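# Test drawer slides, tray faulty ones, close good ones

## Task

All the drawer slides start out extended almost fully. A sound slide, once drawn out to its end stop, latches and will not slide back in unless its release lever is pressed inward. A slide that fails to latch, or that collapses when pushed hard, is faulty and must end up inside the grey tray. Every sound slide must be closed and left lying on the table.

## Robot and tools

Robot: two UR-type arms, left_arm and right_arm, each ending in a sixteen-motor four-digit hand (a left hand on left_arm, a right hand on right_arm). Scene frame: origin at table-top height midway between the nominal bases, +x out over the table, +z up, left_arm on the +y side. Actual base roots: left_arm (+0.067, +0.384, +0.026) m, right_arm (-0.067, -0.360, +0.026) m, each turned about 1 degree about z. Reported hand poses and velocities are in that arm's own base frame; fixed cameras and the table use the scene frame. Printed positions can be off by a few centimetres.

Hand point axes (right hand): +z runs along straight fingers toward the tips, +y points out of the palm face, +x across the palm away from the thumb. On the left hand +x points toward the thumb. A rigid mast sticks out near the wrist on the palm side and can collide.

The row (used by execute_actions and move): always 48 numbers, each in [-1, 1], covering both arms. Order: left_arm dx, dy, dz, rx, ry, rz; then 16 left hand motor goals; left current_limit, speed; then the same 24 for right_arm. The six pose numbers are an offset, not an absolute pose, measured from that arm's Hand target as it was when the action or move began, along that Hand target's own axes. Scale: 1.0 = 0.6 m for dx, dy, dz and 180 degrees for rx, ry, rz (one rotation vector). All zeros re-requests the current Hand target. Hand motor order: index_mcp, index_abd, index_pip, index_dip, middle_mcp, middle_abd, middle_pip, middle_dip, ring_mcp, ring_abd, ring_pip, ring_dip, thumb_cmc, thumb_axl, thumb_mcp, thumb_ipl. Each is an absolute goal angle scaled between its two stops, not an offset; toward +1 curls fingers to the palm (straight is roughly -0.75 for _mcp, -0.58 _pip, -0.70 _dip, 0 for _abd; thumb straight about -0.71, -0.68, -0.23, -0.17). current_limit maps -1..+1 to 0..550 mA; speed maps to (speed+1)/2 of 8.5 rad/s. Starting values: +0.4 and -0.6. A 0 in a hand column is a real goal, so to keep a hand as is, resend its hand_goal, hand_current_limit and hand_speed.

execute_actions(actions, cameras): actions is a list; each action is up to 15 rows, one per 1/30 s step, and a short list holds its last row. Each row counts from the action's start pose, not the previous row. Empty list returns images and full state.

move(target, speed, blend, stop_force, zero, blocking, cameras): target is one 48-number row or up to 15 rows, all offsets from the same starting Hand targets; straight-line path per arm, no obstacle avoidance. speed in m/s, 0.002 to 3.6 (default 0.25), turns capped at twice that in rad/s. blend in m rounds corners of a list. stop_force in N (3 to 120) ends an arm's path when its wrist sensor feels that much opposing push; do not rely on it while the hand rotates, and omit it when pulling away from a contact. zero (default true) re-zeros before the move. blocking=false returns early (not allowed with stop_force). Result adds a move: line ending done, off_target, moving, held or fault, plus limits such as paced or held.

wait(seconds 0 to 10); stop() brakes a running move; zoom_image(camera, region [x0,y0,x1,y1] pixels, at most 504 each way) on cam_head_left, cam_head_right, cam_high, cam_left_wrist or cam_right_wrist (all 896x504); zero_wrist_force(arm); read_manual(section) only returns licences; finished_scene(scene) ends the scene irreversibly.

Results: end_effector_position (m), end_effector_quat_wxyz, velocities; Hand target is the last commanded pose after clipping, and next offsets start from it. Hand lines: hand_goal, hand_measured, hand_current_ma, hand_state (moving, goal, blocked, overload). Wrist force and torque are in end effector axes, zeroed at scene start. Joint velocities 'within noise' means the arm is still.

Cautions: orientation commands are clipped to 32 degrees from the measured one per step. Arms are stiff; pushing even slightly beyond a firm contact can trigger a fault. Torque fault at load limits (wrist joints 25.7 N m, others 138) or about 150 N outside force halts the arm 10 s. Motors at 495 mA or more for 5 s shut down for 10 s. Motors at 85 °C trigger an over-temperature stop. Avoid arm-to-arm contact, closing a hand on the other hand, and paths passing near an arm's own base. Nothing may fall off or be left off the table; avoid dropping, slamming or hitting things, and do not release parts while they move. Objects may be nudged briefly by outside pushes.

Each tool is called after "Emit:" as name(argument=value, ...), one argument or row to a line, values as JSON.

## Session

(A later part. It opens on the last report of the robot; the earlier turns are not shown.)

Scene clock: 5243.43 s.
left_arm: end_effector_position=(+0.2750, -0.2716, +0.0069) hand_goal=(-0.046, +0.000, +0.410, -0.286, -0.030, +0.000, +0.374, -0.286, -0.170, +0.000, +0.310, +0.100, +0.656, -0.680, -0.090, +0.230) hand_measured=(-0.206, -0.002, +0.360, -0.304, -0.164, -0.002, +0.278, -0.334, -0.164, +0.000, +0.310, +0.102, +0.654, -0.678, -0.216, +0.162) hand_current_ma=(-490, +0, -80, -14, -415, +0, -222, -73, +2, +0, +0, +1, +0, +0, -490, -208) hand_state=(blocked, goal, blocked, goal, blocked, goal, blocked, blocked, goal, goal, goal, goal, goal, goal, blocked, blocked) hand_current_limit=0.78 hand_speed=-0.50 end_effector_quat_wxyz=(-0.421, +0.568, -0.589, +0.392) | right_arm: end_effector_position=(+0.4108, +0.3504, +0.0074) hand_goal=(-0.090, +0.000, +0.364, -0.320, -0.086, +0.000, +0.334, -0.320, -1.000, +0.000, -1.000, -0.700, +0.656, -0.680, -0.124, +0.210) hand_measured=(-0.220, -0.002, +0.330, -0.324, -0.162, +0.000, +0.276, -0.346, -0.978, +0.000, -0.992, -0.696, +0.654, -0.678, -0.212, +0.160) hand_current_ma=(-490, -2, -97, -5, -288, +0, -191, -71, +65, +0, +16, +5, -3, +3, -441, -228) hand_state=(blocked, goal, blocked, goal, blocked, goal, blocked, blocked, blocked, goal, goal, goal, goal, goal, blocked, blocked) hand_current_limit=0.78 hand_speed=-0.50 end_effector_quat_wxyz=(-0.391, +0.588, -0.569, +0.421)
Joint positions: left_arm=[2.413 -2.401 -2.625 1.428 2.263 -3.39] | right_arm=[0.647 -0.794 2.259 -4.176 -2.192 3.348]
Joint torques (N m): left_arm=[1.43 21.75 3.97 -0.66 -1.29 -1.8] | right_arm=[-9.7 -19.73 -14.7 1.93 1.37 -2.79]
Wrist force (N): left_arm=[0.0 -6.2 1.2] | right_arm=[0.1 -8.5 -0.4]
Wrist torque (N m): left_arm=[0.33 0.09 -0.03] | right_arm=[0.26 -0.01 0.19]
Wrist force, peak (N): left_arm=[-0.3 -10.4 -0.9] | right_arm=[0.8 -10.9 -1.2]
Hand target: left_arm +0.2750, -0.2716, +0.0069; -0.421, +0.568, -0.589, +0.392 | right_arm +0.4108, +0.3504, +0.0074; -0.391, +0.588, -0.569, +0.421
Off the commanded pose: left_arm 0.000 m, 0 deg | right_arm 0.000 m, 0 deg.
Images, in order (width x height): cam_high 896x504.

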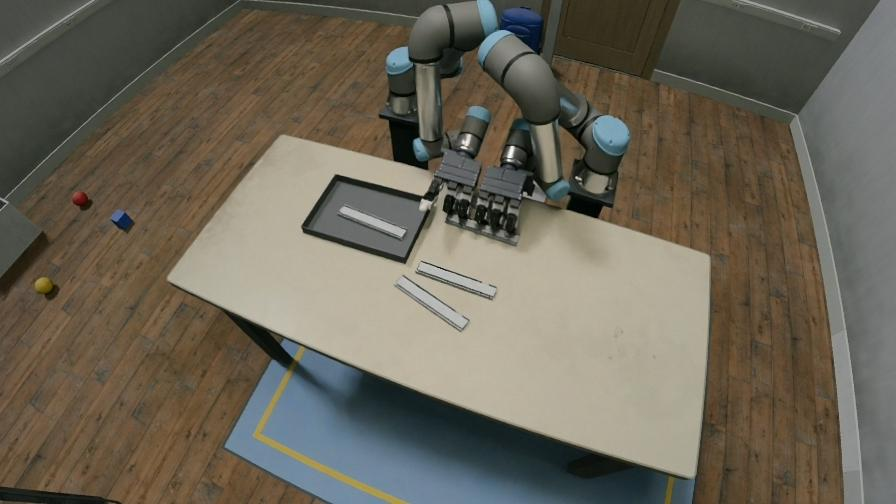

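Emit:
move(
  target=[-0.0026,-0.0469,-0.0171,0,0,0,-0.045,0,0.41,-0.285,-0.03,0,0.375,-0.285,-0.17,0,0.31,0.1,0.657,-0.68,-0.09,0.23,0.78,-0.5,0.0026,-0.0469,-0.0171,0,0,0,-0.09,0,0.365,-0.32,-0.085,0,0.335,-0.32,-1,0,-1,-0.7,0.657,-0.68,-0.124,0.21,0.78,-0.5],
  speed=0.04,
  cameras=["cam_high"],
)

Emit:
zoom_image(
  camera="cam_high",
  region=[400, 150, 560, 250],
)

Scene clock: 5250.80 s.
left_arm: end_effector_position=(+0.2748, -0.2715, +0.0369) hand_goal=(-0.046, +0.000, +0.410, -0.286, -0.030, +0.000, +0.374, -0.286, -0.170, +0.000, +0.310, +0.100, +0.656, -0.680, -0.090, +0.230) hand_measured=(-0.046, -0.002, +0.404, -0.290, -0.032, -0.002, +0.368, -0.290, -0.164, +0.000, +0.310, +0.102, +0.658, -0.678, -0.092, +0.226) hand_current_ma=(+0, +0, -2, -1, +0, +0, -3, -1, +2, +0, +0, +1, +0, +0, -1, -2) hand_state=(goal, goal, goal, goal, goal, goal, goal, goal, goal, goal, goal, goal, goal, goal, goal, goal) hand_current_limit=0.78 hand_speed=-0.50 end_effector_quat_wxyz=(-0.421, +0.568, -0.589, +0.391) | right_arm: end_effector_position=(+0.4107, +0.3502, +0.0374) hand_goal=(-0.090, +0.000, +0.364, -0.320, -0.086, +0.000, +0.334, -0.320, -1.000, +0.000, -1.000, -0.700, +0.656, -0.680, -0.124, +0.210) hand_measured=(-0.090, +0.000, +0.358, -0.324, -0.086, +0.000, +0.328, -0.324, -0.978, +0.000, -0.992, -0.696, +0.652, -0.680, -0.126, +0.208) hand_current_ma=(+0, +1, -12, -5, +0, +0, -11, -5, +65, +0, +16, +5, -8, +0, -4, -6) hand_state=(goal, goal, goal, goal, goal, goal, goal, goal, blocked, goal, goal, goal, goal, goal, goal, goal) hand_current_limit=0.78 hand_speed=-0.50 end_effector_quat_wxyz=(-0.391, +0.589, -0.569, +0.421)
Joint positions: left_arm=[2.413 -2.259 -2.652 1.314 2.264 -3.39] | right_arm=[0.647 -0.885 2.276 -4.102 -2.192 3.348]
Joint torques (N m): left_arm=[-5.94 34.04 6.33 4.07 1.93 -2.11] | right_arm=[11.12 -27.19 -10.9 -4.32 -1.97 2.04]
Wrist force (N): left_arm=[0.5 -0.1 0.8] | right_arm=[-0.2 0.4 1.2]
Wrist torque (N m): left_arm=[0.17 0.02 0.14] | right_arm=[0.07 0.04 0.03]
Wrist force, peak (N): left_arm=[0.4 -6.7 1.2] | right_arm=[0.2 -8.9 -0.3]
Hand target: left_arm +0.2749, -0.2716, +0.0369; -0.421, +0.568, -0.589, +0.392 | right_arm +0.4107, +0.3503, +0.0374; -0.391, +0.588, -0.569, +0.421
Off the commanded pose: left_arm 0.000 m, 0 deg | right_arm 0.000 m, 0 deg.
move: done
Images, in order (width x height): cam_high 896x504.

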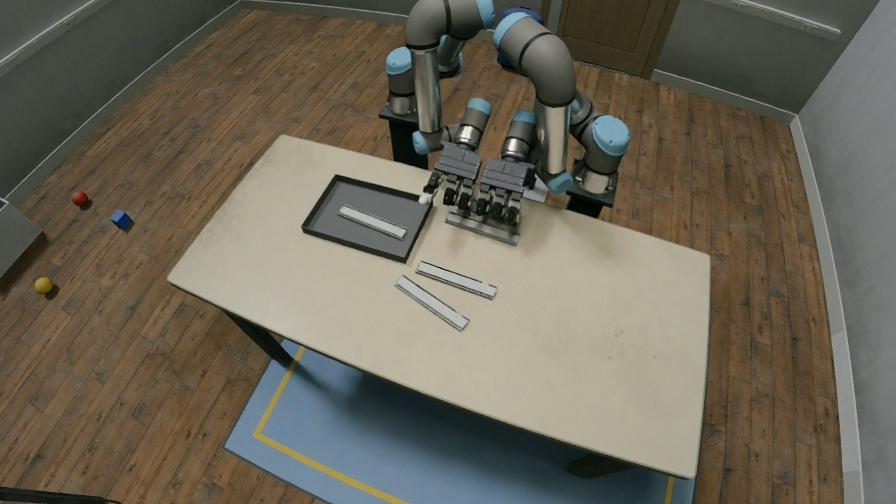

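Scaled by 3.150 from the camera's 896x504 image, which has a finer 1280x720 frame.

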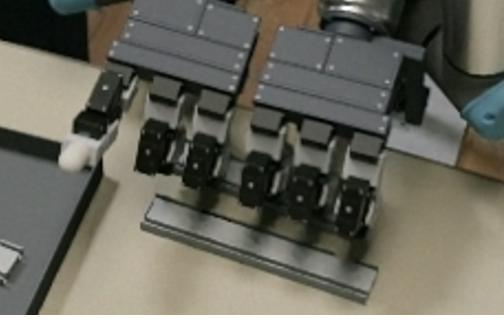

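Emit:
move(
  target=[-0.0061,-0.1095,-0.0398,0,0,0,-0.274,0,0.3708,-0.3478,-0.274,0,0.3358,-0.3478,-1,0,-1,-0.7,0.657,-0.68,-0.226,0.157,0.78,-0.5,0.0061,-0.1095,-0.0398,0,0,0,-0.274,0,0.3708,-0.3478,-0.274,0,0.3358,-0.3478,-1,0,-1,-0.7,0.657,-0.68,-0.226,0.157,0.78,-0.5],
  speed=0.1,
  cameras=["cam_high", "cam_head_left", "cam_head_right"],
)

Emit:
zoom_image(
  camera="cam_high",
  region=[420, 170, 550, 250],
)

Emit:
zoom_image(
  camera="cam_head_left",
  region=[430, 210, 560, 290],
)

Emit:
zoom_image(
  camera="cam_head_right",
  region=[430, 210, 560, 290],
)

Scene clock: 5280.53 s.
left_arm: end_effector_position=(+0.2747, -0.2716, +0.1069) hand_goal=(-0.274, +0.000, +0.370, -0.348, -0.274, +0.000, +0.336, -0.348, -1.000, +0.000, -1.000, -0.700, +0.656, -0.680, -0.226, +0.156) hand_measured=(-0.264, -0.002, +0.370, -0.346, -0.264, -0.002, +0.338, -0.346, -0.980, +0.000, -0.992, -0.696, +0.658, -0.678, -0.222, +0.158) hand_current_ma=(+7, +0, +0, +1, +7, +0, +0, +1, +19, +0, +3, +1, +0, +0, +2, +1) hand_state=(goal, goal, goal, goal, goal, goal, goal, goal, goal, goal, goal, goal, goal, goal, goal, goal) hand_current_limit=0.78 hand_speed=-0.50 end_effector_quat_wxyz=(-0.421, +0.568, -0.589, +0.392) | right_arm: end_effector_position=(+0.4105, +0.3502, +0.1074) hand_goal=(-0.274, +0.000, +0.370, -0.348, -0.274, +0.000, +0.336, -0.348, -1.000, +0.000, -1.000, -0.700, +0.656, -0.680, -0.226, +0.156) hand_measured=(-0.264, +0.000, +0.364, -0.346, -0.264, +0.000, +0.332, -0.346, -0.978, +0.000, -0.992, -0.696, +0.652, -0.680, -0.222, +0.158) hand_current_ma=(+23, +1, -10, +3, +26, +0, -8, +3, +63, +0, +15, +5, -8, +0, +8, +4) hand_state=(goal, goal, goal, goal, goal, goal, goal, goal, blocked, goal, goal, goal, goal, goal, goal, goal) hand_current_limit=0.78 hand_speed=-0.50 end_effector_quat_wxyz=(-0.391, +0.588, -0.569, +0.421)
Joint positions: left_arm=[2.413 -1.901 -2.672 0.975 2.264 -3.391] | right_arm=[0.647 -1.095 2.288 -3.905 -2.192 3.348]
Joint torques (N m): left_arm=[2.65 27.86 8.1 0.78 2.3 0.13] | right_arm=[7.78 -39.51 -24.69 -0.61 -0.95 2.42]
Wrist force (N): left_arm=[0.9 -0.2 0.7] | right_arm=[-0.6 0.4 1.2]
Wrist torque (N m): left_arm=[0.10 -0.03 0.34] | right_arm=[0.03 0.09 -0.02]
Wrist force, peak (N): left_arm=[0.7 1.3 1.1] | right_arm=[-0.4 1.9 1.2]
Hand target: left_arm +0.2747, -0.2715, +0.1069; -0.421, +0.568, -0.589, +0.392 | right_arm +0.4105, +0.3502, +0.1074; -0.391, +0.588, -0.569, +0.421
Off the commanded pose: left_arm 0.000 m, 0 deg | right_arm 0.000 m, 0 deg.
move: done
Images, in order (width x height): cam_head_left 896x504, cam_head_right 896x504, cam_high 896x504.

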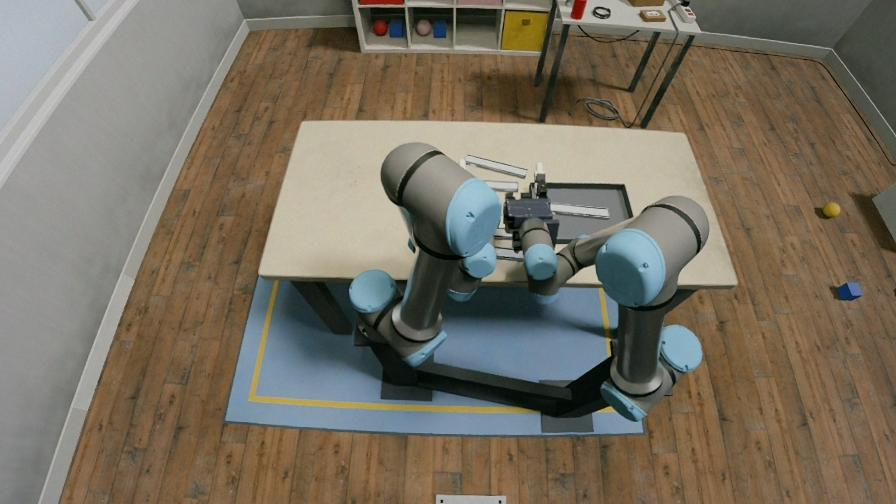

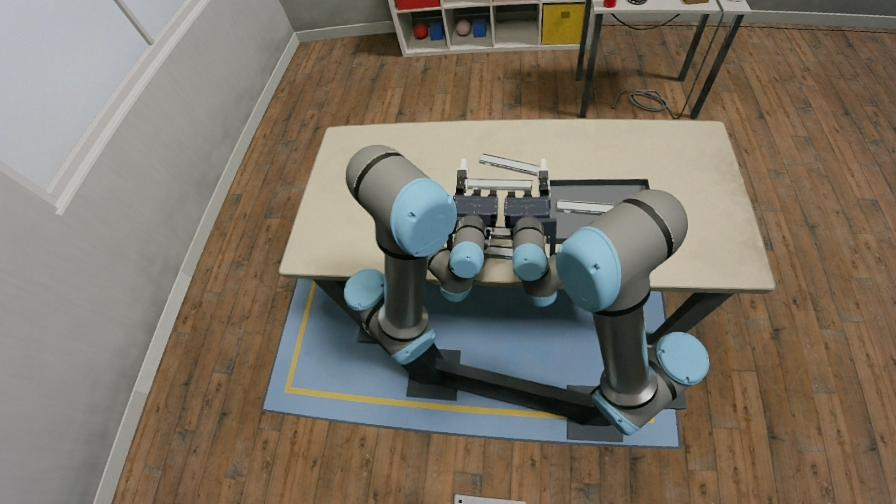

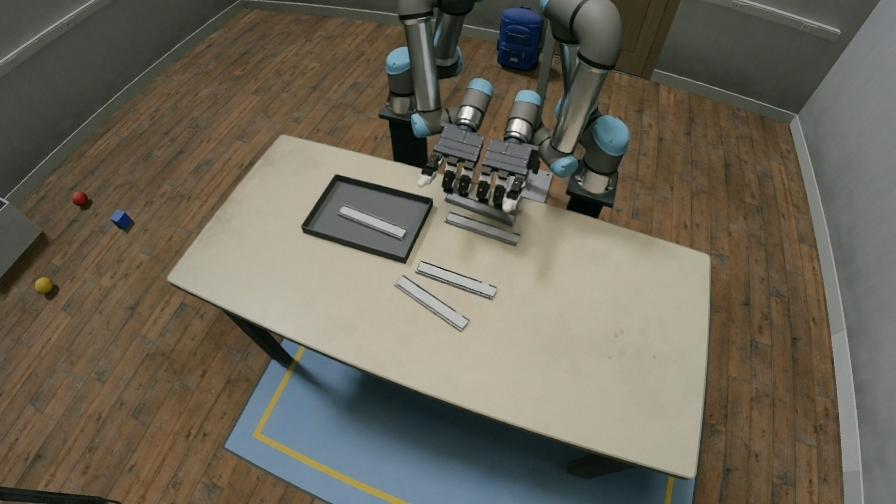

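Scaled by 3.877 from the camera's 896x504 image, which has a finer 1280x720 frame.

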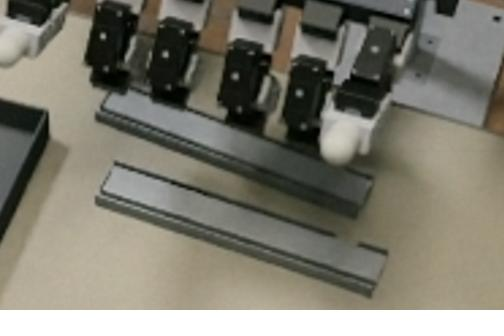

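Scaled by 3.877 from the camera's 896x504 image, which has a finer 1280x720 frame.

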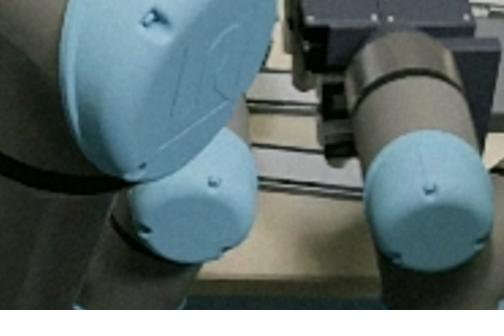

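Scaled by 3.877 from the camera's 896x504 image, which has a finer 1280x720 frame.

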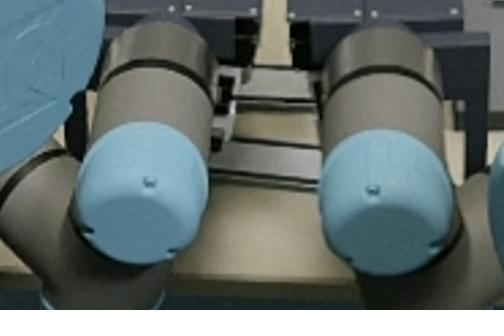

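Emit:
move(
  target=[0,0,0,0,0,0,-0.274,0,0.3708,-0.3478,-0.274,0,0.3358,-0.3478,-1,0,-1,-0.7,0.657,-0.68,-0.226,0.157,0.78,-0.5,0.2497,0.0123,0.0045,0,0,0,-0.274,0,0.3708,-0.3478,-0.274,0,0.3358,-0.3478,-1,0,-1,-0.7,0.657,-0.68,-0.226,0.157,0.78,-0.5],
  speed=0.2,
  cameras=["cam_high", "cam_head_left", "cam_head_right", "cam_left_wrist"],
)

Emit:
zoom_image(
  camera="cam_head_left",
  region=[430, 210, 560, 290],
)

Emit:
zoom_image(
  camera="cam_head_right",
  region=[430, 210, 560, 290],
)

Emit:
zoom_image(
  camera="cam_high",
  region=[420, 160, 550, 250],
)

Scene clock: 5340.20 s.
left_arm: end_effector_position=(+0.2747, -0.2715, +0.1069) hand_goal=(-0.274, +0.000, +0.370, -0.348, -0.274, +0.000, +0.336, -0.348, -1.000, +0.000, -1.000, -0.700, +0.656, -0.680, -0.226, +0.156) hand_measured=(-0.264, -0.002, +0.370, -0.346, -0.264, -0.002, +0.338, -0.346, -0.980, +0.000, -0.992, -0.696, +0.658, -0.678, -0.222, +0.158) hand_current_ma=(+7, +0, +0, +1, +7, +0, +0, +1, +19, +0, +3, +1, +0, +0, +2, +1) hand_state=(goal, goal, goal, goal, goal, goal, goal, goal, goal, goal, goal, goal, goal, goal, goal, goal) hand_current_limit=0.78 hand_speed=-0.50 end_effector_quat_wxyz=(-0.421, +0.568, -0.589, +0.392) | right_arm: end_effector_position=(+0.4104, +0.2003, +0.1073) hand_goal=(-0.274, +0.000, +0.370, -0.348, -0.274, +0.000, +0.336, -0.348, -1.000, +0.000, -1.000, -0.700, +0.656, -0.680, -0.226, +0.156) hand_measured=(-0.264, +0.000, +0.364, -0.346, -0.264, +0.000, +0.332, -0.346, -0.978, +0.000, -0.992, -0.696, +0.654, -0.680, -0.222, +0.158) hand_current_ma=(+22, +1, -9, +3, +25, +0, -8, +3, +63, +0, +15, +5, -4, +0, +8, +4) hand_state=(goal, goal, goal, goal, goal, goal, goal, goal, blocked, goal, goal, goal, goal, goal, goal, goal) hand_current_limit=0.78 hand_speed=-0.50 end_effector_quat_wxyz=(-0.391, +0.588, -0.569, +0.421) end_effector_velocity=(+0.000, +0.000, +0.000) end_effector_angular_velocity=(+0.002, +0.001, +0.001)
Joint positions: left_arm=[2.413 -1.901 -2.672 0.975 2.264 -3.391] | right_arm=[0.218 -1.2 2.593 -4.179 -1.794 3.169]
Joint velocities: left_arm=[within noise] | right_arm=[-0.003 0 0.001 0 0.005 0]
Joint torques (N m): left_arm=[8.17 27.64 -1.91 0.48 2.03 2.37] | right_arm=[-10.23 -9.65 -4.85 -2.95 1.27 -0.07]
Wrist force (N): left_arm=[0.9 0.2 0.8] | right_arm=[-0.6 0.0 1.1]
Wrist torque (N m): left_arm=[0.16 -0.02 0.33] | right_arm=[-0.01 0.12 -0.07]
Wrist force, peak (N): left_arm=[0.9 -0.1 1.2] | right_arm=[-2.7 0.3 1.4]
Hand target: left_arm +0.2747, -0.2715, +0.1069; -0.421, +0.568, -0.589, +0.392 | right_arm +0.4104, +0.2002, +0.1072; -0.391, +0.588, -0.569, +0.421
Off the commanded pose: left_arm 0.000 m, 0 deg | right_arm 0.000 m, 0 deg.
move: done
camera_calibration:
cam_left_wrist: T_world_to_cam=[[0.222699, 0.76488, 0.604453, 0.0545356], [-0.502345, -0.441338, 0.743553, -0.109086], [0.835497, -0.469232, 0.285948, -0.265316], [0, 0, 0, 1]] pos_world=[0.154727, -0.214352, 0.124014]
Images, in order (width x height): cam_head_left 896x504, cam_head_right 896x504, cam_high 896x504, cam_left_wrist 896x504.

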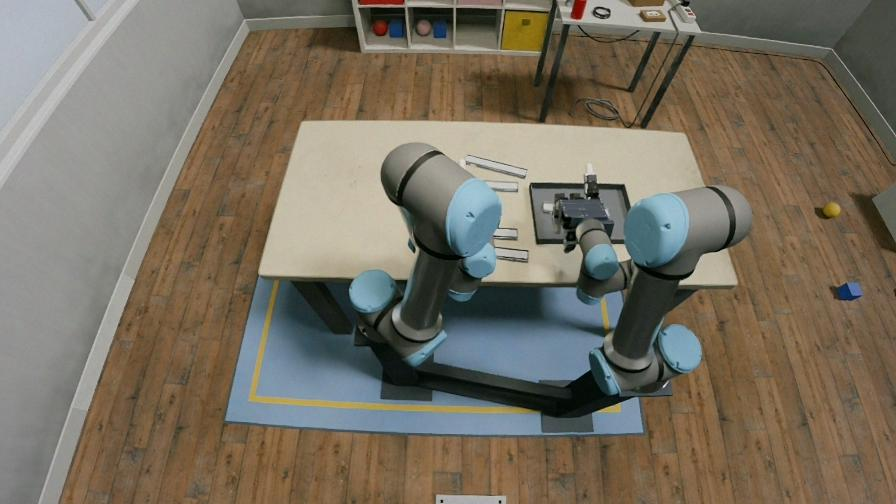

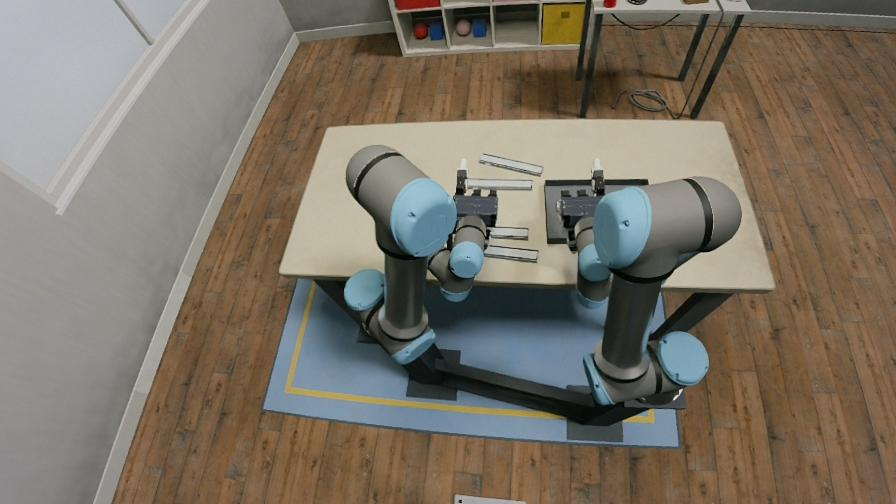

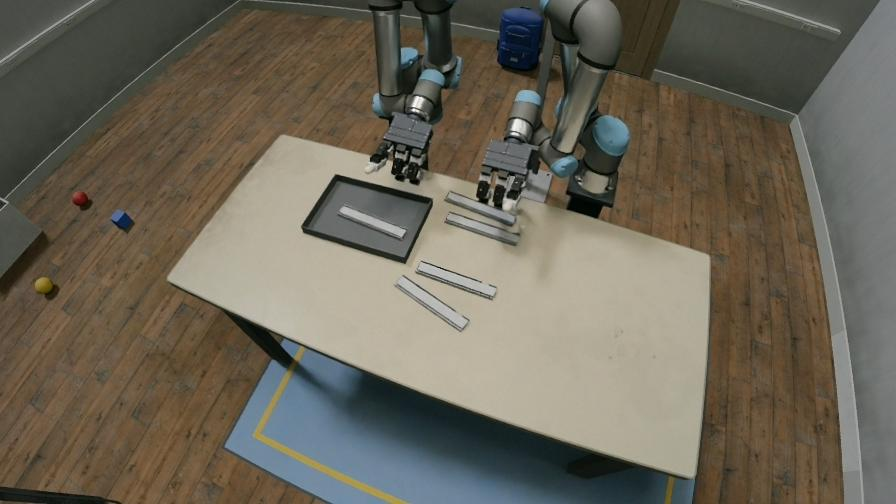

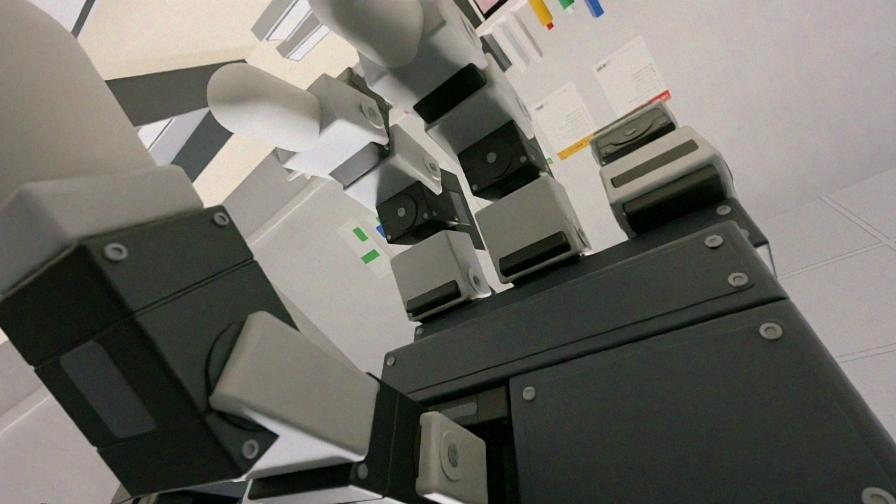

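Scaled by 3.877 from the camera's 896x504 image, which has a finer 1280x720 frame.

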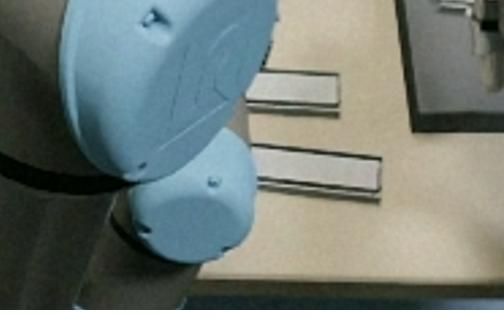

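Scaled by 3.877 from the camera's 896x504 image, which has a finer 1280x720 frame.

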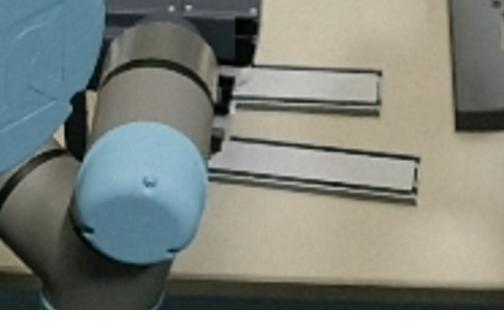

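Scaled by 3.877 from the camera's 896x504 image, which has a finer 1280x720 frame.

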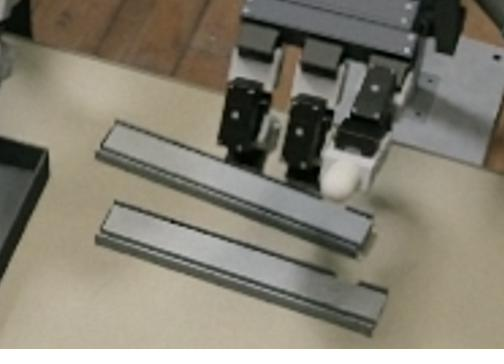

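Emit:
move(
  target=[
    [0,-0.0024,0.0066,0,0,0,-0.274,0,0.3708,-0.3478,-0.274,0,0.3358,-0.3478,-1,0,-1,-0.7,0.657,-0.68,-0.226,0.157,0.78,-0.5,-0.2497,-0.0111,-0.0078,0,0,0,-0.274,0,0.3708,-0.3478,-0.274,0,0.3358,-0.3478,-1,0,-1,-0.7,0.657,-0.68,-0.226,0.157,0.78,-0.5],
    [0.0058,0.1024,0.0447,0,0,0,-0.274,0,0.3708,-0.3478,-0.274,0,0.3358,-0.3478,-1,0,-1,-0.7,0.657,-0.68,-0.226,0.157,0.78,-0.5,-0.2555,0.0937,0.0303,0,0,0,-0.274,0,0.3708,-0.3478,-0.274,0,0.3358,-0.3478,-1,0,-1,-0.7,0.657,-0.68,-0.226,0.157,0.78,-0.5],
  ],
  speed=[0.2, 0.1],
  blend=[0.01, 0],
)

Emit:
move(
  target=[0.0042,0.0751,0.0273,0,0,0,-0.274,0,0.3708,-0.3478,-0.274,0,0.3358,-0.3478,-1,0,-1,-0.7,0.657,-0.68,-0.226,0.157,0.78,-0.5,-0.0042,0.0751,0.0273,0,0,0,-0.274,0,0.3708,-0.3478,-0.274,0,0.3358,-0.3478,-1,0,-1,-0.7,0.657,-0.68,-0.226,0.157,0.78,-0.5],
  speed=0.02,
  stop_force=4,
)

Scene clock: 5380.57 s.
left_arm: end_effector_position=(+0.2791, -0.2716, +0.0399) hand_goal=(-0.274, +0.000, +0.370, -0.348, -0.274, +0.000, +0.336, -0.348, -1.000, +0.000, -1.000, -0.700, +0.656, -0.680, -0.226, +0.156) hand_measured=(-0.264, -0.002, +0.370, -0.346, -0.264, -0.002, +0.338, -0.346, -0.980, +0.000, -0.992, -0.696, +0.658, -0.678, -0.222, +0.158) hand_current_ma=(+7, +0, +0, +1, +7, +0, +0, +1, +19, +0, +3, +1, +0, +0, +2, +1) hand_state=(goal, goal, goal, goal, goal, goal, goal, goal, goal, goal, goal, goal, goal, goal, goal, goal) hand_current_limit=0.78 hand_speed=-0.50 end_effector_quat_wxyz=(-0.421, +0.568, -0.589, +0.391) | right_arm: end_effector_position=(+0.4087, +0.3504, +0.0405) hand_goal=(-0.274, +0.000, +0.370, -0.348, -0.274, +0.000, +0.336, -0.348, -1.000, +0.000, -1.000, -0.700, +0.656, -0.680, -0.226, +0.156) hand_measured=(-0.264, +0.000, +0.366, -0.346, -0.264, +0.000, +0.332, -0.346, -0.978, +0.000, -0.992, -0.696, +0.654, -0.680, -0.222, +0.158) hand_current_ma=(+21, +1, -9, +3, +24, +0, -8, +3, +62, +0, +15, +5, -3, +0, +7, +4) hand_state=(goal, goal, goal, goal, goal, goal, goal, goal, blocked, goal, goal, goal, goal, goal, goal, goal) hand_current_limit=0.78 hand_speed=-0.50 end_effector_quat_wxyz=(-0.391, +0.588, -0.569, +0.421)
Joint positions: left_arm=[2.425 -2.243 -2.649 1.299 2.253 -3.384] | right_arm=[0.65 -0.896 2.281 -4.096 -2.195 3.35]
Joint torques (N m): left_arm=[8.44 20.94 -8.55 3.32 -1.18 -0.1] | right_arm=[11.83 -25.53 7.61 -2.57 -1.59 -2.06]
Wrist force (N): left_arm=[0.6 -0.2 0.9] | right_arm=[-0.4 0.4 1.2]
Wrist torque (N m): left_arm=[0.09 0.01 0.13] | right_arm=[0.04 0.06 0.08]
Wrist force, peak (N): left_arm=[0.6 1.2 1.3] | right_arm=[-2.4 -0.9 0.5]
Hand target: left_arm +0.2791, -0.2716, +0.0399; -0.421, +0.568, -0.589, +0.392 | right_arm +0.4086, +0.3503, +0.0404; -0.391, +0.588, -0.569, +0.421
Off the commanded pose: left_arm 0.000 m, 0 deg | right_arm 0.000 m, 0 deg.
move: done

Scene clock: 5382.73 s.
left_arm: end_effector_position=(+0.2792, -0.2716, +0.0161) hand_goal=(-0.274, +0.000, +0.370, -0.348, -0.274, +0.000, +0.336, -0.348, -1.000, +0.000, -1.000, -0.700, +0.656, -0.680, -0.226, +0.156) hand_measured=(-0.268, -0.002, +0.372, -0.344, -0.270, +0.000, +0.340, -0.344, -0.980, +0.000, -0.994, -0.696, +0.658, -0.678, -0.222, +0.158) hand_current_ma=(+2, +0, +1, +1, +2, +0, +1, +1, +19, +0, +3, +1, +0, +0, +2, +1) hand_state=(goal, goal, goal, goal, goal, goal, goal, goal, goal, goal, goal, goal, goal, goal, goal, goal) hand_current_limit=0.78 hand_speed=-0.50 end_effector_quat_wxyz=(-0.421, +0.568, -0.589, +0.392) | right_arm: end_effector_position=(+0.4087, +0.3503, +0.0171) hand_goal=(-0.274, +0.000, +0.370, -0.348, -0.274, +0.000, +0.336, -0.348, -1.000, +0.000, -1.000, -0.700, +0.656, -0.680, -0.226, +0.156) hand_measured=(-0.272, +0.000, +0.376, -0.342, -0.264, +0.000, +0.332, -0.346, -0.978, +0.000, -0.992, -0.696, +0.654, -0.680, -0.222, +0.158) hand_current_ma=(+5, +1, +13, +10, +24, +0, -8, +3, +61, +0, +15, +5, -3, +0, +7, +3) hand_state=(goal, goal, goal, goal, goal, goal, goal, goal, blocked, goal, goal, goal, goal, goal, goal, goal) hand_current_limit=0.78 hand_speed=-0.50 end_effector_quat_wxyz=(-0.391, +0.588, -0.569, +0.421)
Joint positions: left_arm=[2.425 -2.357 -2.629 1.393 2.253 -3.384] | right_arm=[0.65 -0.824 2.269 -4.155 -2.195 3.35]
Joint torques (N m): left_arm=[0.76 21.67 -12.23 3.89 -0.25 -0.52] | right_arm=[10.87 -36.71 10.87 -4.46 -0.96 1.69]
Wrist force (N): left_arm=[1.1 -1.2 1.0] | right_arm=[-0.6 -0.6 1.0]
Wrist torque (N m): left_arm=[0.07 0.00 0.16] | right_arm=[0.06 0.07 0.09]
Wrist force, peak (N): left_arm=[-0.1 -7.1 0.3] | right_arm=[0.2 -4.6 1.3]
Hand target: left_arm +0.2792, -0.2716, +0.0161; -0.421, +0.568, -0.589, +0.392 (not the last commanded pose) | right_arm +0.4086, +0.3503, +0.0171; -0.391, +0.588, -0.569, +0.421 (not the last commanded pose)
Off the commanded pose: left_arm 0.024 m, 0 deg | right_arm 0.025 m, 0 deg.
move: contact (left_arm, right_arm)

Emit:
move(
  target=[
    [-0.0035,-0.0626,-0.0228,0,0,0,-0.274,0,0.3708,-0.3478,-0.274,0,0.3358,-0.3478,-1,0,-1,-0.7,0.657,-0.68,-0.226,0.157,0.78,-0.5,0.0035,-0.0626,-0.0228,0,0,0,-0.274,0,0.3708,-0.3478,-0.274,0,0.3358,-0.3478,-1,0,-1,-0.7,0.657,-0.68,-0.226,0.157,0.78,-0.5],
    [-0.066,-0.1891,0.1205,0,0,0,-1,0,-1,-0.7,-1,0,-1,-0.7,-1,0,-1,-0.7,0.571,0.401,-0.226,-0.168,0.7,-0.4,0.0468,-0.1894,0.1229,0,0,0,-1,0,-1,-0.7,-1,0,-1,-0.7,-1,0,-1,-0.7,0.571,0.401,-0.226,-0.168,0.7,-0.4],
  ],
  speed=[0.15, 0.2],
  blend=[0, 0],
  cameras=["cam_high", "cam_head_right"],
)

Emit:
zoom_image(
  camera="cam_high",
  region=[420, 150, 550, 250],
)

Emit:
zoom_image(
  camera="cam_head_right",
  region=[430, 210, 560, 290],
)

Scene clock: 5449.03 s.
left_arm: end_effector_position=(+0.3857, -0.2363, +0.1002) hand_goal=(-1.000, +0.000, -1.000, -0.700, -1.000, +0.000, -1.000, -0.700, -1.000, +0.000, -1.000, -0.700, +0.570, +0.400, -0.226, -0.168) hand_measured=(-0.978, -0.002, -0.994, -0.696, -0.978, +0.000, -0.992, -0.696, -0.980, +0.000, -0.994, -0.696, +0.572, +0.398, -0.224, -0.166) hand_current_ma=(+23, +0, +3, +1, +24, +0, +3, +1, +19, +0, +3, +1, +1, -1, +1, +1) hand_state=(blocked, goal, goal, goal, blocked, goal, goal, goal, goal, goal, goal, goal, goal, goal, goal, goal) hand_current_limit=0.70 hand_speed=-0.40 end_effector_quat_wxyz=(-0.421, +0.568, -0.589, +0.392) | right_arm: end_effector_position=(+0.5166, +0.3263, +0.1003) hand_goal=(-1.000, +0.000, -1.000, -0.700, -1.000, +0.000, -1.000, -0.700, -1.000, +0.000, -1.000, -0.700, +0.570, +0.400, -0.226, -0.168) hand_measured=(-0.980, +0.000, -0.992, -0.698, -0.978, +0.000, -0.992, -0.698, -0.978, +0.000, -0.992, -0.696, +0.572, +0.398, -0.224, -0.166) hand_current_ma=(+58, +1, +15, +5, +64, +0, +14, +5, +61, +0, +15, +5, +4, -5, +4, +4) hand_state=(blocked, goal, goal, goal, blocked, goal, goal, goal, blocked, goal, goal, goal, goal, goal, goal, goal) hand_current_limit=0.70 hand_speed=-0.40 end_effector_quat_wxyz=(-0.391, +0.588, -0.569, +0.421)
Joint positions: left_arm=[2.766 -1.975 -2.577 1.038 1.94 -3.227] | right_arm=[0.46 -1.004 2.132 -3.884 -2.02 3.262]
Joint torques (N m): left_arm=[10.24 30.87 13.71 0.13 -1.37 2.59] | right_arm=[-10.81 -23.4 -24.04 -0.08 1.07 0.85]
Wrist force (N): left_arm=[0.6 -0.1 0.9] | right_arm=[-0.4 0.1 1.3]
Wrist torque (N m): left_arm=[0.02 0.01 0.33] | right_arm=[-0.08 0.07 -0.02]
Wrist force, peak (N): left_arm=[0.0 -1.6 2.3] | right_arm=[0.4 -1.0 2.5]
Hand target: left_arm +0.3857, -0.2363, +0.1002; -0.421, +0.568, -0.589, +0.392 | right_arm +0.5166, +0.3263, +0.1003; -0.391, +0.588, -0.569, +0.421
Off the commanded pose: left_arm 0.000 m, 0 deg | right_arm 0.000 m, 0 deg.
move: done
Images, in order (width x height): cam_head_right 896x504, cam_high 896x504.

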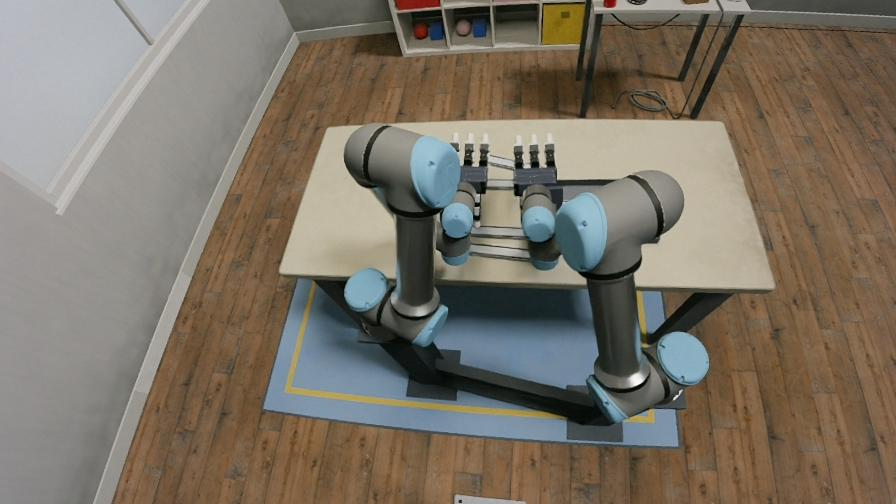

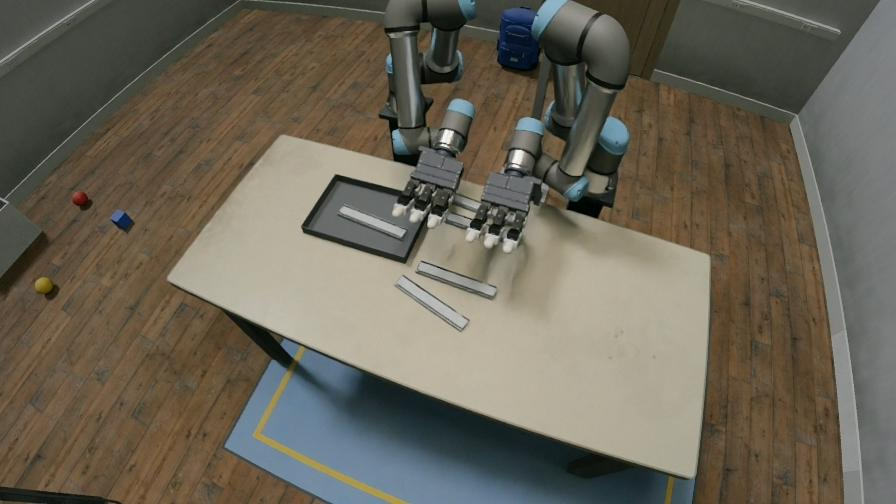

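Scaled by 3.877 from the camera's 896x504 image, which has a finer 1280x720 frame.

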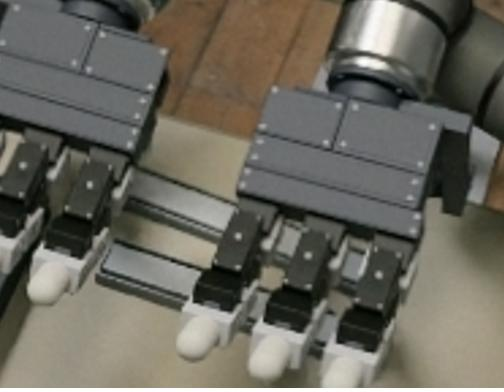

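Scaled by 3.877 from the camera's 896x504 image, which has a finer 1280x720 frame.

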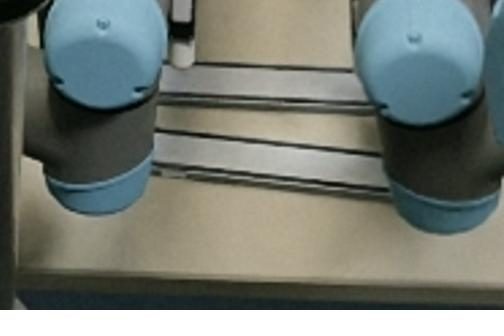

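Emit:
move(
  target=[
    [0.0832,-0.0025,-0.006,0,0,0,-1,0,-1,-0.7,-1,0,-1,-0.7,-1,0,-1,-0.7,0.571,0.401,-0.226,-0.168,0.7,-0.4,0,0,0,0,0,0,-1,0,-1,-0.7,-1,0,-1,-0.7,-1,0,-1,-0.7,0.571,0.401,-0.226,-0.168,0.7,-0.4],
    [0.0893,0.107,0.0339,0,0,0,-1,0,-1,-0.7,-1,0,-1,-0.7,-1,0,-1,-0.7,0.571,0.401,-0.226,-0.168,0.7,-0.4,-0.0061,0.1095,0.0399,0,0,0,-1,0,-1,-0.7,-1,0,-1,-0.7,-1,0,-1,-0.7,0.571,0.401,-0.226,-0.168,0.7,-0.4],
  ],
  speed=[0.2, 0.12],
  blend=[0.01, 0],
)

Emit:
move(
  target=[0.0018,0.0313,0.0114,0,0,0,-1,0,-1,-0.7,-1,0,-1,-0.7,-1,0,-1,-0.7,0.571,0.401,-0.226,-0.168,0.7,-0.4,-0.0018,0.0313,0.0114,0,0,0,-1,0,-1,-0.7,-1,0,-1,-0.7,-1,0,-1,-0.7,0.571,0.401,-0.226,-0.168,0.7,-0.4],
  speed=0.03,
  stop_force=3,
  cameras=["cam_high", "cam_head_right"],
)

Emit:
zoom_image(
  camera="cam_head_right",
  region=[430, 200, 560, 280],
)

Scene clock: 5471.80 s.
left_arm: end_effector_position=(+0.3830, -0.2864, +0.0303) hand_goal=(-1.000, +0.000, -1.000, -0.700, -1.000, +0.000, -1.000, -0.700, -1.000, +0.000, -1.000, -0.700, +0.570, +0.400, -0.226, -0.168) hand_measured=(-0.980, -0.002, -0.994, -0.696, -0.978, +0.000, -0.994, -0.696, -0.982, +0.000, -0.994, -0.696, +0.570, +0.398, -0.224, -0.166) hand_current_ma=(+21, +0, +3, +1, +22, +0, +3, +1, +18, +0, +3, +1, +0, -1, +0, +1) hand_state=(blocked, goal, goal, goal, blocked, goal, goal, goal, goal, goal, goal, goal, goal, goal, goal, goal) hand_current_limit=0.70 hand_speed=-0.40 end_effector_quat_wxyz=(-0.421, +0.568, -0.589, +0.391) | right_arm: end_effector_position=(+0.5169, +0.3265, +0.0304) hand_goal=(-1.000, +0.000, -1.000, -0.700, -1.000, +0.000, -1.000, -0.700, -1.000, +0.000, -1.000, -0.700, +0.570, +0.400, -0.226, -0.168) hand_measured=(-0.980, +0.000, -0.992, -0.698, -0.978, +0.000, -0.994, -0.698, -0.978, +0.000, -0.992, -0.696, +0.572, +0.398, -0.224, -0.166) hand_current_ma=(+55, +1, +14, +5, +61, +0, +13, +5, +61, +0, +15, +5, +4, -5, +4, +4) hand_state=(goal, goal, goal, goal, blocked, goal, goal, goal, blocked, goal, goal, goal, goal, goal, goal, goal) hand_current_limit=0.70 hand_speed=-0.40 end_effector_quat_wxyz=(-0.391, +0.588, -0.569, +0.421)
Joint positions: left_arm=[2.605 -2.264 -2.456 1.178 2.089 -3.294] | right_arm=[0.46 -0.823 2.116 -4.049 -2.02 3.262]
Joint torques (N m): left_arm=[-6.92 24.78 -4.54 3.8 1.06 1.48] | right_arm=[-5.38 -28.14 6.25 -3.11 0.01 -2.02]
Wrist force (N): left_arm=[0.3 -0.1 1.0] | right_arm=[-0.4 0.3 1.1]
Wrist torque (N m): left_arm=[0.02 0.06 0.13] | right_arm=[-0.03 0.07 -0.01]
Wrist force, peak (N): left_arm=[2.5 -2.1 0.1] | right_arm=[-0.5 1.6 1.7]
Hand target: left_arm +0.3830, -0.2864, +0.0302; -0.421, +0.568, -0.589, +0.392 | right_arm +0.5168, +0.3264, +0.0303; -0.391, +0.588, -0.569, +0.421
Off the commanded pose: left_arm 0.000 m, 0 deg | right_arm 0.000 m, 0 deg.
move: done

Scene clock: 5473.70 s.
left_arm: end_effector_position=(+0.3831, -0.2864, +0.0102) hand_goal=(-1.000, +0.000, -1.000, -0.700, -1.000, +0.000, -1.000, -0.700, -1.000, +0.000, -1.000, -0.700, +0.570, +0.400, -0.226, -0.168) hand_measured=(-0.980, -0.002, -0.994, -0.696, -0.978, +0.000, -0.994, -0.696, -0.982, +0.000, -0.994, -0.696, +0.570, +0.398, -0.224, -0.166) hand_current_ma=(+21, +0, +3, +1, +22, +0, +3, +1, +18, +0, +3, +1, +0, -1, +0, +1) hand_state=(blocked, goal, goal, goal, blocked, goal, goal, goal, goal, goal, goal, goal, goal, goal, goal, goal) hand_current_limit=0.70 hand_speed=-0.40 end_effector_quat_wxyz=(-0.421, +0.568, -0.589, +0.392) | right_arm: end_effector_position=(+0.5168, +0.3265, +0.0102) hand_goal=(-1.000, +0.000, -1.000, -0.700, -1.000, +0.000, -1.000, -0.700, -1.000, +0.000, -1.000, -0.700, +0.570, +0.400, -0.226, -0.168) hand_measured=(-0.980, +0.000, -0.992, -0.698, -0.978, +0.000, -0.994, -0.698, -0.978, +0.000, -0.992, -0.696, +0.572, +0.398, -0.224, -0.166) hand_current_ma=(+55, +1, +14, +5, +61, +0, +13, +5, +61, +0, +15, +5, +4, -5, +4, +4) hand_state=(goal, goal, goal, goal, blocked, goal, goal, goal, blocked, goal, goal, goal, goal, goal, goal, goal) hand_current_limit=0.70 hand_speed=-0.40 end_effector_quat_wxyz=(-0.391, +0.588, -0.569, +0.421)
Joint positions: left_arm=[2.605 -2.338 -2.442 1.237 2.089 -3.294] | right_arm=[0.46 -0.769 2.106 -4.092 -2.02 3.262]
Joint torques (N m): left_arm=[-6.42 32.75 -6.75 0.21 1.71 1.27] | right_arm=[12.75 -53.27 8.3 0.14 -1.7 -0.99]
Wrist force (N): left_arm=[0.7 0.1 0.9] | right_arm=[-0.3 0.3 1.0]
Wrist torque (N m): left_arm=[0.06 0.00 0.17] | right_arm=[-0.04 0.06 0.00]
Wrist force, peak (N): left_arm=[0.7 0.0 1.3] | right_arm=[-0.6 0.2 1.5]
Hand target: left_arm +0.3831, -0.2864, +0.0102; -0.421, +0.568, -0.589, +0.392 | right_arm +0.5168, +0.3265, +0.0102; -0.391, +0.588, -0.569, +0.421
Off the commanded pose: left_arm 0.000 m, 0 deg | right_arm 0.000 m, 0 deg.
move: done
Images, in order (width x height): cam_head_right 896x504, cam_high 896x504.

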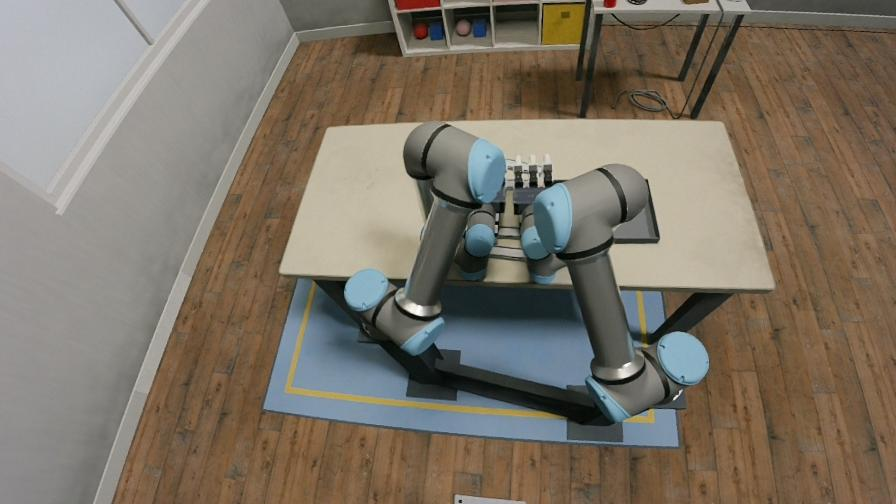

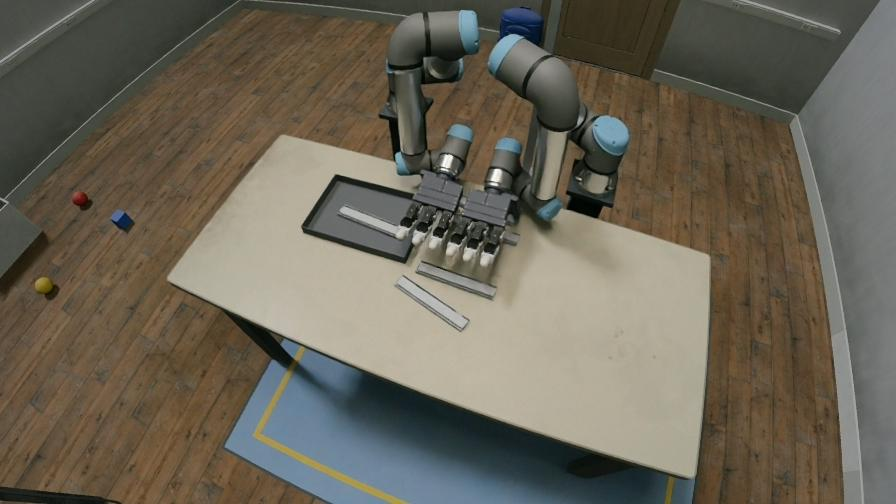

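Scaled by 3.877 from the camera's 896x504 image, which has a finer 1280x720 frame.

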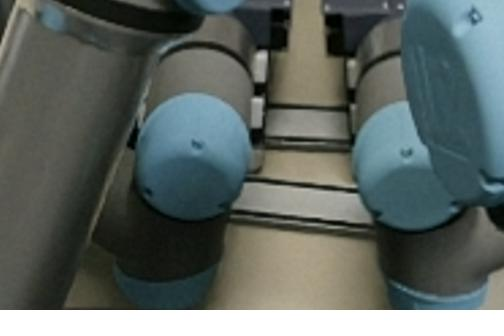

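Emit:
move(
  target=[0,0.0187,-0.0514,0,0,0,-1,0,-1,-0.7,-1,0,-1,-0.7,-1,0,-1,-0.7,0.571,0.401,-0.226,-0.168,0.7,-0.4,0,0.0155,-0.0426,0,0,0,-1,0,-1,-0.7,-1,0,-1,-0.7,-1,0,-1,-0.7,0.571,0.401,-0.226,-0.168,0.7,-0.4],
  speed=0.05,
  stop_force=10,
  cameras=["cam_high", "cam_head_right"],
)

Emit:
zoom_image(
  camera="cam_head_right",
  region=[430, 210, 560, 290],
)

Scene clock: 5484.40 s.
left_arm: end_effector_position=(+0.3502, -0.2864, +0.0101) hand_goal=(-1.000, +0.000, -1.000, -0.700, -1.000, +0.000, -1.000, -0.700, -1.000, +0.000, -1.000, -0.700, +0.570, +0.400, -0.226, -0.168) hand_measured=(-0.980, -0.002, -0.994, -0.696, -0.978, +0.000, -0.994, -0.696, -0.982, +0.000, -0.994, -0.696, +0.570, +0.398, -0.224, -0.166) hand_current_ma=(+21, +0, +3, +1, +22, +0, +3, +1, +18, +0, +3, +1, +0, -1, +0, +1) hand_state=(blocked, goal, goal, goal, blocked, goal, goal, goal, goal, goal, goal, goal, goal, goal, goal, goal) hand_current_limit=0.70 hand_speed=-0.40 end_effector_quat_wxyz=(-0.421, +0.568, -0.589, +0.392) | right_arm: end_effector_position=(+0.4896, +0.3265, +0.0102) hand_goal=(-1.000, +0.000, -1.000, -0.700, -1.000, +0.000, -1.000, -0.700, -1.000, +0.000, -1.000, -0.700, +0.570, +0.400, -0.226, -0.168) hand_measured=(-0.980, +0.000, -0.992, -0.698, -0.978, +0.000, -0.994, -0.698, -0.978, +0.000, -0.992, -0.696, +0.572, +0.398, -0.224, -0.166) hand_current_ma=(+55, +1, +14, +5, +61, +0, +13, +5, +61, +0, +15, +5, +3, -5, +2, +3) hand_state=(goal, goal, goal, goal, blocked, goal, goal, goal, blocked, goal, goal, goal, goal, goal, goal, goal) hand_current_limit=0.70 hand_speed=-0.40 end_effector_quat_wxyz=(-0.391, +0.588, -0.569, +0.421)
Joint positions: left_arm=[2.546 -2.344 -2.495 1.282 2.144 -3.321] | right_arm=[0.489 -0.782 2.163 -4.131 -2.047 3.274]
Joint torques (N m): left_arm=[9 40.39 8.68 0.07 -0.37 2.43] | right_arm=[-11.85 -26.3 -21.24 0.04 1.55 -2.36]
Wrist force (N): left_arm=[0.5 0.0 0.7] | right_arm=[-0.1 0.4 1.2]
Wrist torque (N m): left_arm=[0.06 0.01 0.24] | right_arm=[-0.03 0.03 -0.01]
Wrist force, peak (N): left_arm=[0.7 -1.3 2.7] | right_arm=[-0.5 0.2 1.7]
Hand target: left_arm +0.3503, -0.2864, +0.0101; -0.421, +0.568, -0.589, +0.392 | right_arm +0.4896, +0.3265, +0.0102; -0.391, +0.588, -0.569, +0.421
Off the commanded pose: left_arm 0.000 m, 0 deg | right_arm 0.000 m, 0 deg.
move: done
Images, in order (width x height): cam_head_right 896x504, cam_high 896x504.

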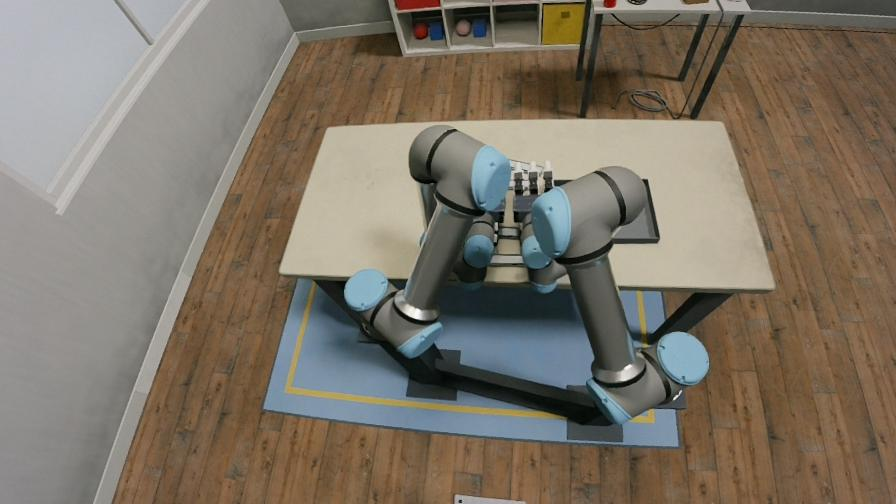

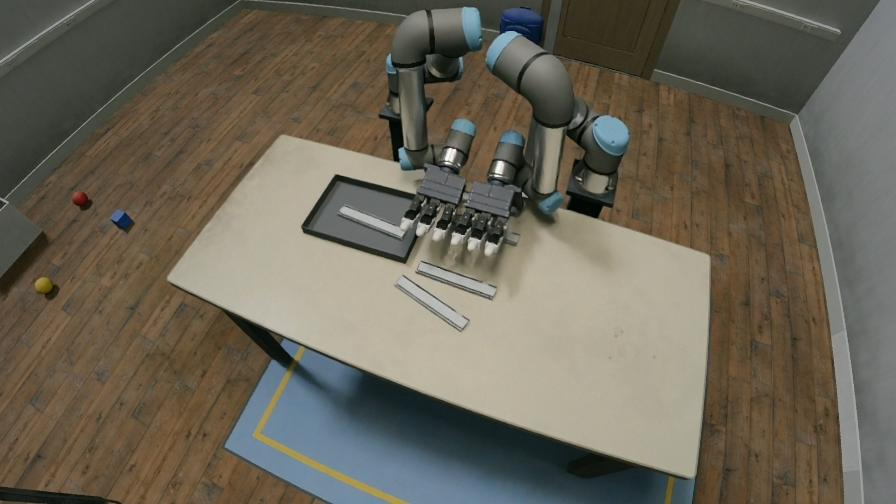

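Scaled by 3.877 from the camera's 896x504 image, which has a finer 1280x720 frame.

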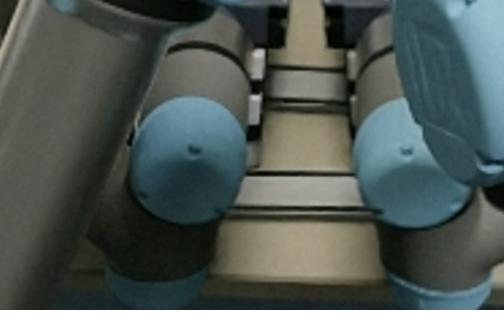

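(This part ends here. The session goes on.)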